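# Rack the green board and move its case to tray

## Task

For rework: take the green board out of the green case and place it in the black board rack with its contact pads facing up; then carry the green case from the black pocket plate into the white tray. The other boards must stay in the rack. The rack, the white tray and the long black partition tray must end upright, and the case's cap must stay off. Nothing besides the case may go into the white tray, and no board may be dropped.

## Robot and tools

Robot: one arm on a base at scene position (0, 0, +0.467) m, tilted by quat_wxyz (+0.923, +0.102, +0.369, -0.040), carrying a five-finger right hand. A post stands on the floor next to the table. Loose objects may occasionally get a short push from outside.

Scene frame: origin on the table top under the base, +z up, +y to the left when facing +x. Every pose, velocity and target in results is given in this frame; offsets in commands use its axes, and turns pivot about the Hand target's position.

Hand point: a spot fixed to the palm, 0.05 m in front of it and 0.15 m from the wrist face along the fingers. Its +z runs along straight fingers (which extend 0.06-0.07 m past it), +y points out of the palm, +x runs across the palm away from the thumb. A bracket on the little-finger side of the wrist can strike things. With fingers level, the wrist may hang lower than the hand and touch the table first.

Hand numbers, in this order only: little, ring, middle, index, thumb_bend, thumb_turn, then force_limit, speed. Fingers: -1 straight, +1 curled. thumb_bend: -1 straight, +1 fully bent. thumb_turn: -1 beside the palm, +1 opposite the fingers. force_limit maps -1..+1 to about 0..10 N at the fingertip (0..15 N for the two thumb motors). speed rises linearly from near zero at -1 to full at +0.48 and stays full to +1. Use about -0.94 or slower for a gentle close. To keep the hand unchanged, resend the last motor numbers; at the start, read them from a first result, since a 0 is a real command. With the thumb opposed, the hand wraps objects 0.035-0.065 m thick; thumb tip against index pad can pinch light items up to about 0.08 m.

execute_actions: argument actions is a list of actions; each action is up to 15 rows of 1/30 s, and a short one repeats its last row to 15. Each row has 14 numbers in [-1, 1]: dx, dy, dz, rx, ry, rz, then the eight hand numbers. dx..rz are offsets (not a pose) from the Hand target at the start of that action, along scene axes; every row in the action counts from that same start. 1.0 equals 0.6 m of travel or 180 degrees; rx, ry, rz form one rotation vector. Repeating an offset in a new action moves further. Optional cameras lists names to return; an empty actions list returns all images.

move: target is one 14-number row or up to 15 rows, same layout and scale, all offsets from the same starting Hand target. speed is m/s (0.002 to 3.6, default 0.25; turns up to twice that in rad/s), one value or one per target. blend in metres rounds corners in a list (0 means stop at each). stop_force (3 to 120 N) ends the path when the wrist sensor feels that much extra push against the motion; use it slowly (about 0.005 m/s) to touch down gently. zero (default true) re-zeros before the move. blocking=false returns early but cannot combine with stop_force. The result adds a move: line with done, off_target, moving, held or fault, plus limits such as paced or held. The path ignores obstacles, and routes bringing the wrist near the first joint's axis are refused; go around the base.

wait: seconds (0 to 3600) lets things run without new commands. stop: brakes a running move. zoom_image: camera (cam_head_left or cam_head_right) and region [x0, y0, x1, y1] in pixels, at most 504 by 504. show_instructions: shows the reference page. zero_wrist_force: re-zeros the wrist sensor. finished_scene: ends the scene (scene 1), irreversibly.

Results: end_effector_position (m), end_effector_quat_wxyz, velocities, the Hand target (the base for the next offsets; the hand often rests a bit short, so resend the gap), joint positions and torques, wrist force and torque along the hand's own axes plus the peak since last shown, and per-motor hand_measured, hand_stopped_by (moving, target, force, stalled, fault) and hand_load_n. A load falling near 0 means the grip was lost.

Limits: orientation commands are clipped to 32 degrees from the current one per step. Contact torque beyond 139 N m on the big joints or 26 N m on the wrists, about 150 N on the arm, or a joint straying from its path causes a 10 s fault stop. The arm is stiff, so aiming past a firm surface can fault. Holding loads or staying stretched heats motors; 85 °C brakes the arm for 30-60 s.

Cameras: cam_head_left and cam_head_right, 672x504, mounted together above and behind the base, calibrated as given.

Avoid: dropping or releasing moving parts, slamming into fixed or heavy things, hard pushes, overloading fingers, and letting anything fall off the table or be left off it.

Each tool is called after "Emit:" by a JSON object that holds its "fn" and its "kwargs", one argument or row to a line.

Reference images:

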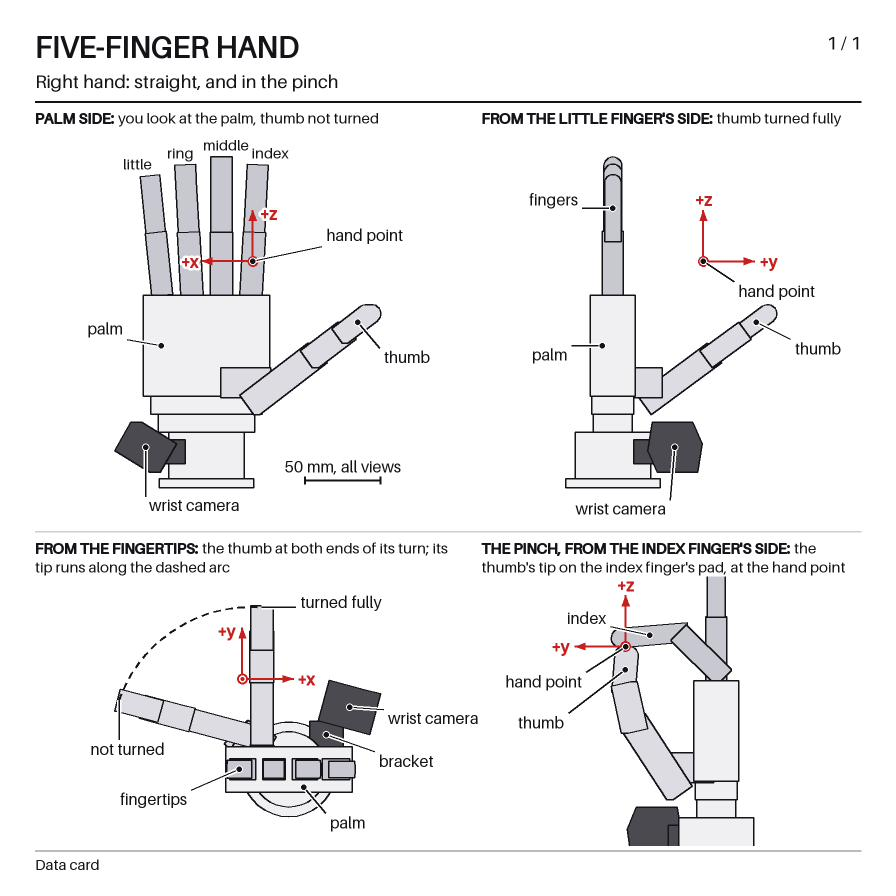

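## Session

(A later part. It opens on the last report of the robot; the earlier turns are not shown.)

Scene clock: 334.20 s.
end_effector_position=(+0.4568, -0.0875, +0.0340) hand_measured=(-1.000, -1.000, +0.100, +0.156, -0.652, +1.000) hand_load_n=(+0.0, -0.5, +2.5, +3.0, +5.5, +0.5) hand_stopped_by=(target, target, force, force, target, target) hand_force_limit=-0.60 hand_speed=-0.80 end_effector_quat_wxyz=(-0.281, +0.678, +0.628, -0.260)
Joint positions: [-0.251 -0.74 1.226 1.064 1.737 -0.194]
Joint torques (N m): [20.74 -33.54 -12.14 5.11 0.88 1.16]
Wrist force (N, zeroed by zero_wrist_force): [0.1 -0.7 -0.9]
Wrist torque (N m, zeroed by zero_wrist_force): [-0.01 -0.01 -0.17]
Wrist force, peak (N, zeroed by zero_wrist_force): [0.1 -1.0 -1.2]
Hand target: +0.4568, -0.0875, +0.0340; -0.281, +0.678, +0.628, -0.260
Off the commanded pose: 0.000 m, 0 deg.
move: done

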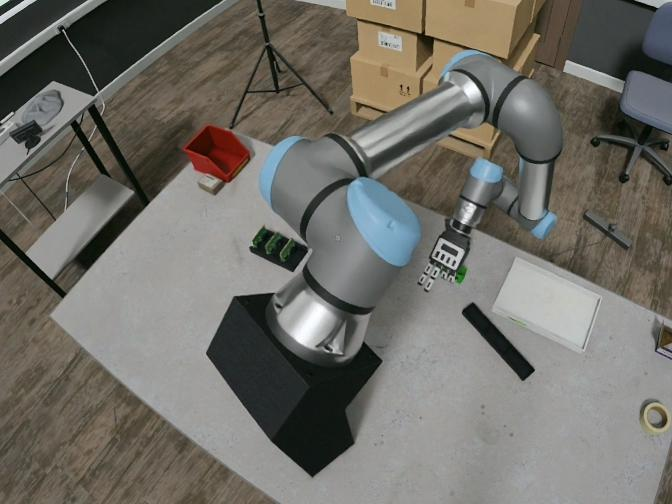

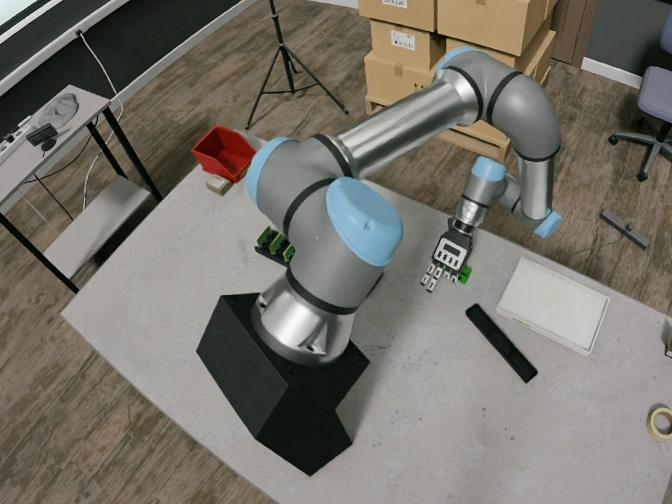

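Emit:
{"fn": "move", "kwargs": {
  "target": [0, 0, 0, 0, 0, 0, -1, -1, 0.4, 0.4, -0.65, 1, -0.1, -0.9],
  "speed": 0.05
}}

Scene clock: 335.07 s.
end_effector_position=(+0.4568, -0.0875, +0.0340) hand_measured=(-1.000, -1.000, +0.118, +0.172, -0.652, +1.000) hand_load_n=(+0.0, +0.0, +5.0, +5.0, +10.5, +0.5) hand_stopped_by=(target, target, force, force, target, target) hand_force_limit=-0.10 hand_speed=-0.90 end_effector_quat_wxyz=(-0.281, +0.678, +0.628, -0.260)
Joint positions: [-0.251 -0.74 1.226 1.064 1.737 -0.194]
Joint torques (N m): [19.62 -33.55 -11.36 4.47 0.81 1.23]
Wrist force (N, zeroed by zero_wrist_force): [0.6 -2.6 -2.0]
Wrist torque (N m, zeroed by zero_wrist_force): [-0.11 -0.04 -0.21]
Wrist force, peak (N, zeroed by zero_wrist_force): [0.7 -2.6 -2.0]
Hand target: +0.4568, -0.0875, +0.0340; -0.281, +0.678, +0.628, -0.260
Off the commanded pose: 0.000 m, 0 deg.
move: done

Emit:
{"fn": "move", "kwargs": {
  "target": [
    [0, 0, 0.1333, 0, 0, 0, -1, -1, 0.4, 0.4, -0.65, 1, -0.1, -0.9],
    [0.0993, -0.4605, 0.1333, 0, 0, 0, -1, -1, 0.4, 0.4, -0.65, 1, -0.1, -0.9]
  ],
  "speed": [0.08, 0.18],
  "blend": [0.015, 0],
  "cameras": ["all"]
}}

Emit:
{"fn": "zoom_image", "kwargs": {
  "camera": "cam_head_left",
  "region": [480, 220, 610, 350]
}}

Scene clock: 340.60 s.
end_effector_position=(+0.5164, -0.3638, +0.1140) hand_measured=(-1.000, -1.000, +0.118, +0.172, -0.652, +1.000) hand_load_n=(+0.0, +0.0, +5.0, +5.0, +11.0, +0.5) hand_stopped_by=(target, target, force, force, target, target) hand_force_limit=-0.10 hand_speed=-0.90 end_effector_quat_wxyz=(-0.281, +0.678, +0.628, -0.260)
Joint positions: [-0.646 -0.741 0.794 1.435 1.716 -0.593]
Joint torques (N m): [-17.76 -38.91 -20.38 5.35 0.91 -1.41]
Wrist force (N, zeroed by zero_wrist_force): [0.3 0.0 -0.1]
Wrist torque (N m, zeroed by zero_wrist_force): [0.03 -0.01 0.04]
Wrist force, peak (N, zeroed by zero_wrist_force): [0.6 -2.7 -2.1]
Hand target: +0.5164, -0.3638, +0.1140; -0.281, +0.678, +0.628, -0.260
Off the commanded pose: 0.000 m, 0 deg.
move: done

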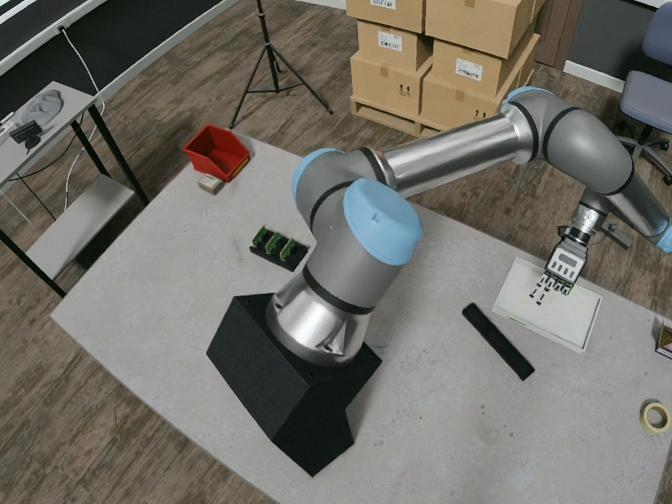

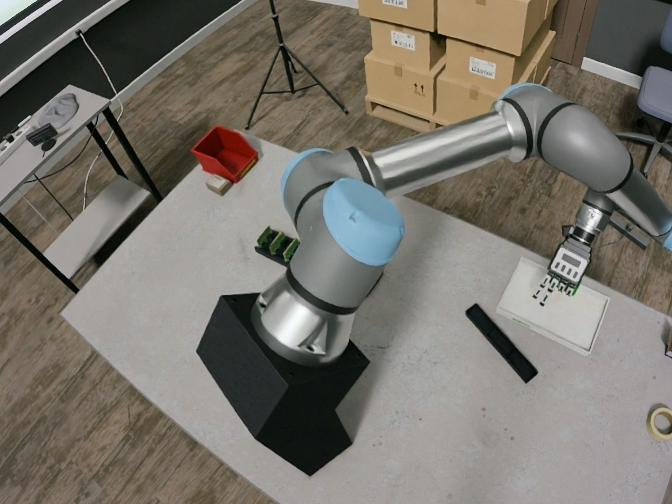

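Scaled by 3.877 from the camera's image (finer frame: 960x720).

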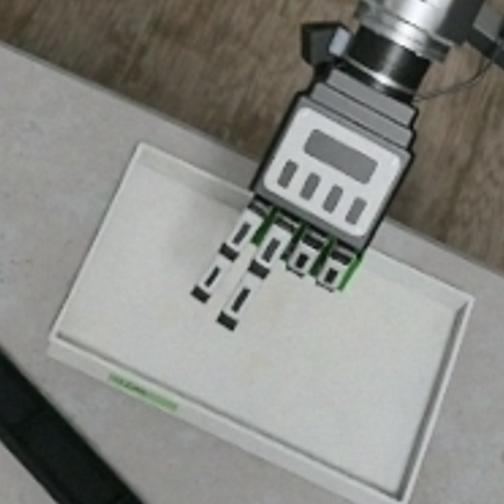

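Emit:
{"fn": "move", "kwargs": {
  "target": [0, 0, -0.105, 0, 0, 0, -1, -1, 0.4, 0.4, -0.65, 1, -0.1, -0.9],
  "speed": 0.08
}}

Emit:
{"fn": "move", "kwargs": {
  "target": [0, 0, -0.033, 0, 0, 0, -1, -1, 0.4, 0.4, -0.65, 1, -0.1, -0.9],
  "speed": 0.007,
  "stop_force": 3,
  "cameras": ["all"]
}}

Emit:
{"fn": "zoom_image", "kwargs": {
  "camera": "cam_head_left",
  "region": [480, 240, 610, 370]
}}

Scene clock: 342.73 s.
end_effector_position=(+0.5164, -0.3638, +0.0510) hand_measured=(-1.000, -1.000, +0.118, +0.172, -0.652, +1.000) hand_load_n=(+0.0, +0.0, +5.0, +4.5, +11.0, +0.5) hand_stopped_by=(target, target, force, force, target, target) hand_force_limit=-0.10 hand_speed=-0.90 end_effector_quat_wxyz=(-0.281, +0.678, +0.628, -0.260)
Joint positions: [-0.618 -0.569 0.59 1.472 1.719 -0.565]
Joint torques (N m): [5.11 -39.79 -21.13 5.38 1.75 1.29]
Wrist force (N, zeroed by zero_wrist_force): [-0.2 0.2 0.2]
Wrist torque (N m, zeroed by zero_wrist_force): [0.02 0.06 -0.14]
Wrist force, peak (N, zeroed by zero_wrist_force): [-0.2 0.8 0.5]
Hand target: +0.5164, -0.3638, +0.0510; -0.281, +0.678, +0.628, -0.260
Off the commanded pose: 0.000 m, 0 deg.
move: done

Scene clock: 345.87 s.
end_effector_position=(+0.5164, -0.3637, +0.0363) hand_measured=(-1.000, -1.000, +0.118, +0.172, -0.652, +1.000) hand_load_n=(+0.0, +0.0, +5.0, +5.0, +10.5, +1.0) hand_stopped_by=(target, target, force, force, target, target) hand_force_limit=-0.10 hand_speed=-0.90 end_effector_quat_wxyz=(-0.281, +0.678, +0.628, -0.260)
Joint positions: [-0.612 -0.523 0.526 1.49 1.719 -0.559]
Joint torques (N m): [-14.74 -56.71 -4.11 0.27 -0.96 -1.56]
Wrist force (N, zeroed by zero_wrist_force): [-1.3 -1.6 -1.2]
Wrist torque (N m, zeroed by zero_wrist_force): [-0.03 0.20 -0.21]
Wrist force, peak (N, zeroed by zero_wrist_force): [-1.7 -5.7 -3.0]
Hand target: +0.5164, -0.3638, +0.0363; -0.281, +0.678, +0.628, -0.260 (not the last commanded pose)
Off the commanded pose: 0.005 m, 0 deg.
move: contact

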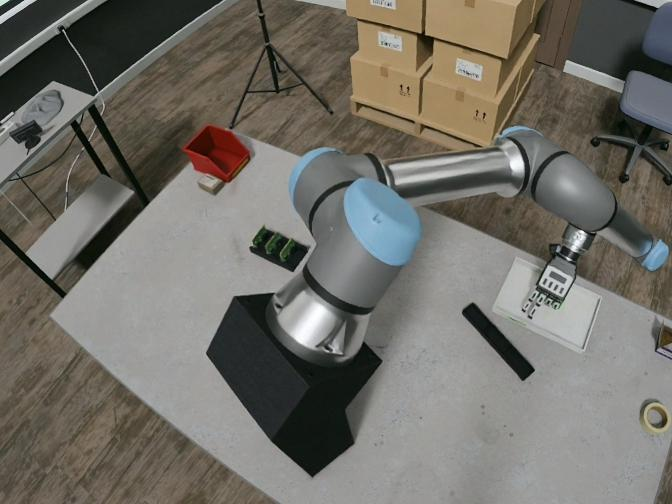

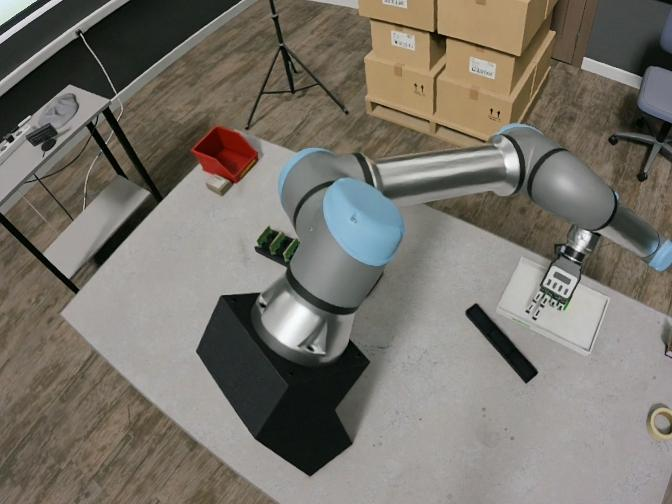

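Scaled by 3.877 from the camera's image (finer frame: 960x720).

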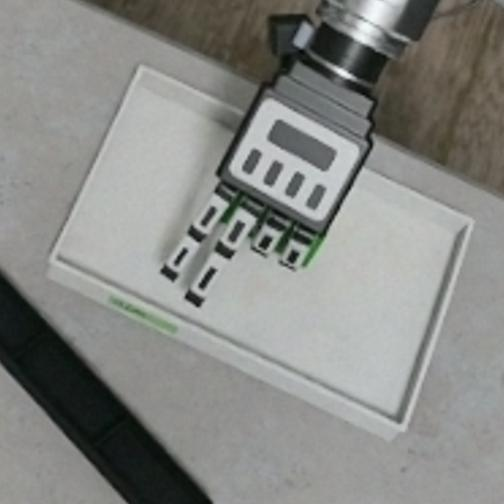

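Emit:
{"fn": "move", "kwargs": {
  "target": [0, 0, 0, 0, 0, 0, -1, -1, -0.1, -0.08, -0.85, 1, -0.1, -0.8],
  "speed": 0.02,
  "cameras": ["cam_head_left"]
}}

Emit:
{"fn": "zoom_image", "kwargs": {
  "camera": "cam_head_left",
  "region": [480, 240, 610, 370]
}}

Scene clock: 347.17 s.
end_effector_position=(+0.5164, -0.3638, +0.0363) hand_measured=(-1.000, -1.000, -0.100, -0.080, -0.850, +1.000) hand_load_n=(+0.0, +0.0, +0.0, +0.0, +0.0, +0.0) hand_stopped_by=(target, target, target, target, target, target) hand_force_limit=-0.10 hand_speed=-0.80 end_effector_quat_wxyz=(-0.280, +0.678, +0.628, -0.260)
Joint positions: [-0.612 -0.523 0.526 1.49 1.719 -0.559]
Joint torques (N m): [-17.55 -54.67 -4.84 2.31 -0.92 -1.08]
Wrist force (N, zeroed by zero_wrist_force): [-0.5 0.6 0.0]
Wrist torque (N m, zeroed by zero_wrist_force): [0.12 0.12 -0.15]
Wrist force, peak (N, zeroed by zero_wrist_force): [-1.2 -1.3 -1.3]
Hand target: +0.5164, -0.3638, +0.0363; -0.281, +0.678, +0.628, -0.260
Off the commanded pose: 0.000 m, 0 deg.
move: done

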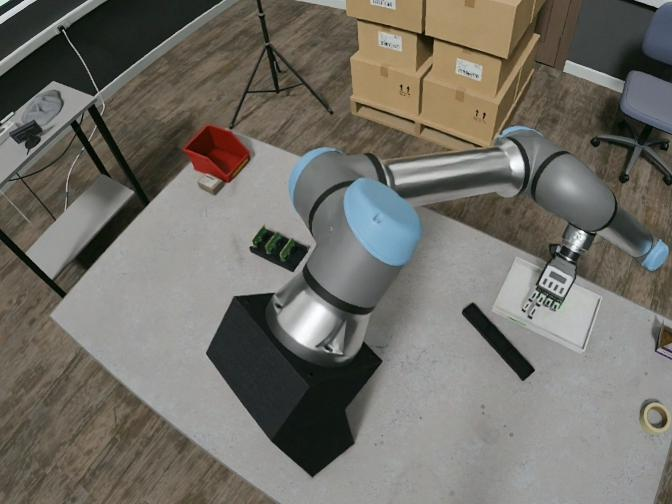

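Scaled by 3.877 from the camera's image (finer frame: 960x720).

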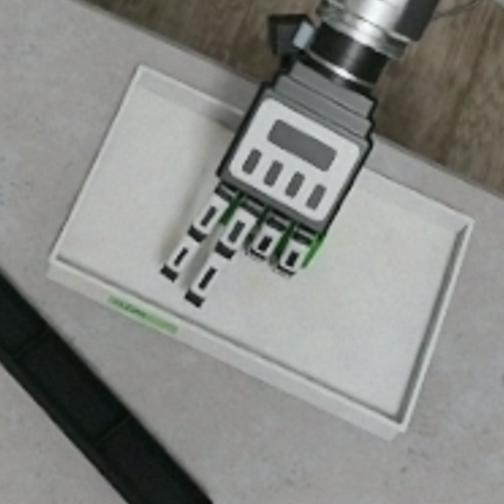

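Emit:
{"fn": "move", "kwargs": {
  "target": [
    [0, 0, 0.0833, 0, 0, 0, -1, -1, -0.1, -0.08, -0.85, 1, -0.1, -0.8],
    [-0.1, 0.3, 0.35, 0, 0, 0, -1, -1, -0.1, -0.08, -0.85, 1, -0.1, -0.8]
  ],
  "speed": [0.06, 0.2],
  "blend": [0.01, 0],
  "cameras": ["all"]
}}

Emit:
{"fn": "zoom_image", "kwargs": {
  "camera": "cam_head_left",
  "region": [480, 240, 610, 370]
}}

Emit:
{"fn": "zoom_image", "kwargs": {
  "camera": "cam_head_left",
  "region": [250, 222, 290, 262]
}}

Emit:
{"fn": "zoom_image", "kwargs": {
  "camera": "cam_head_right",
  "region": [252, 222, 302, 272]
}}

Scene clock: 350.37 s.
end_effector_position=(+0.4564, -0.1839, +0.2463) hand_measured=(-1.000, -1.000, -0.100, -0.080, -0.850, +1.000) hand_load_n=(+0.0, +0.0, +0.0, +0.0, +0.0, +0.0) hand_stopped_by=(target, target, target, target, target, target) hand_force_limit=-0.10 hand_speed=-0.80 end_effector_quat_wxyz=(-0.281, +0.678, +0.628, -0.260)
Joint positions: [-0.475 -1.231 1.551 1.194 1.728 -0.42]
Joint torques (N m): [15.14 -49.59 -0.6 0.75 1.61 1.08]
Wrist force (N, zeroed by zero_wrist_force): [-0.4 0.0 -0.3]
Wrist torque (N m, zeroed by zero_wrist_force): [0.09 0.05 -0.15]
Wrist force, peak (N, zeroed by zero_wrist_force): [0.6 -0.6 -0.6]
Hand target: +0.4564, -0.1838, +0.2463; -0.281, +0.678, +0.628, -0.260
Off the commanded pose: 0.000 m, 0 deg.
move: done

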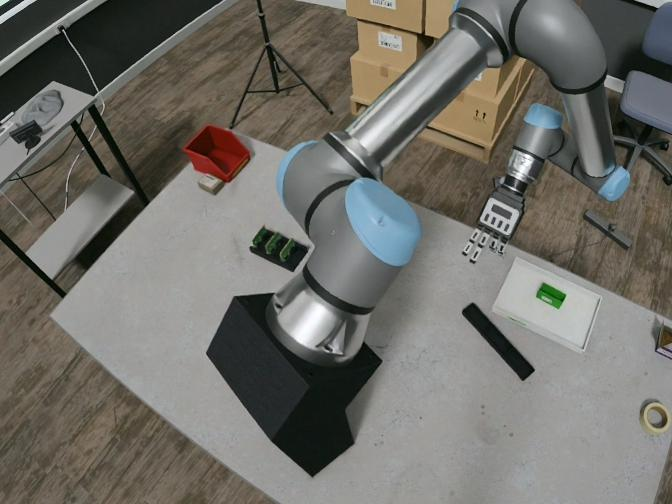

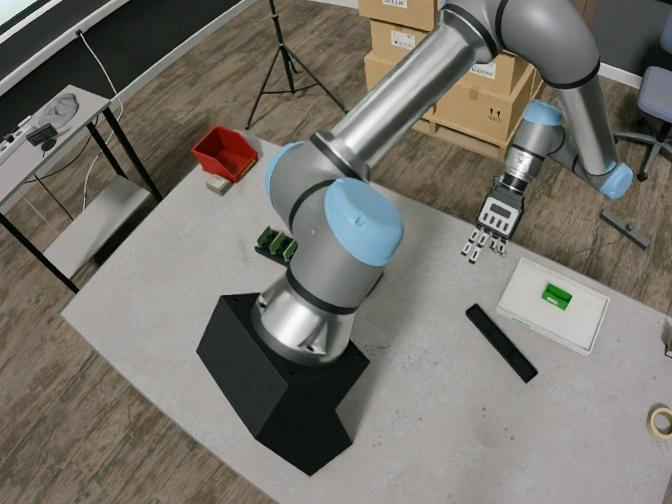

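Scaled by 3.877 from the camera's image (finer frame: 960x720).

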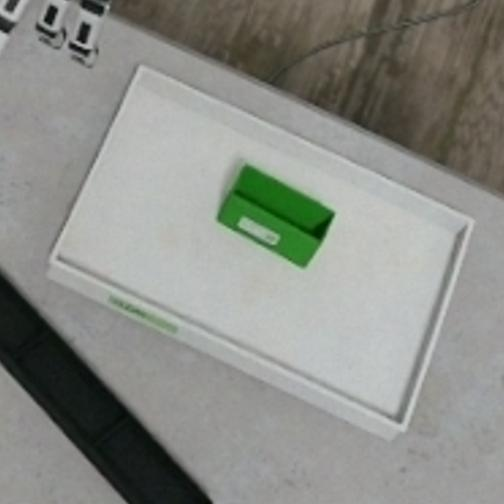

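Scaled by 12.600 from the camera's image (finer frame: 960x720).

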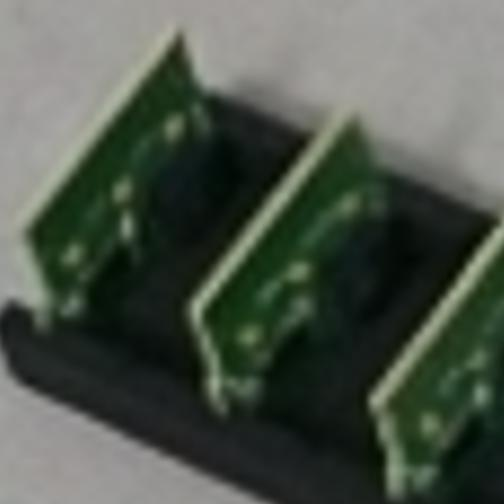

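Scaled by 10.080 from the camera's image (finer frame: 960x720).

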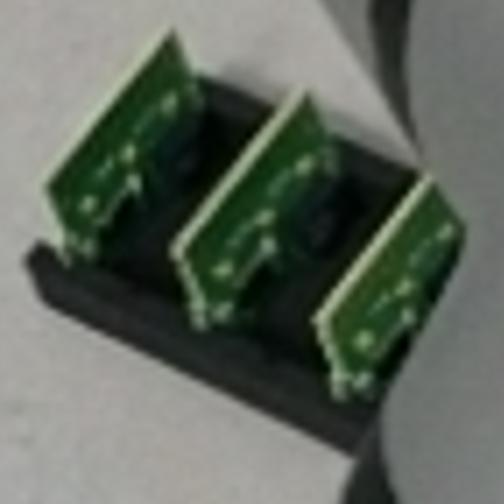

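Emit:
{"fn": "finished_scene", "kwargs": {

}}

The scene is finished: the task was done.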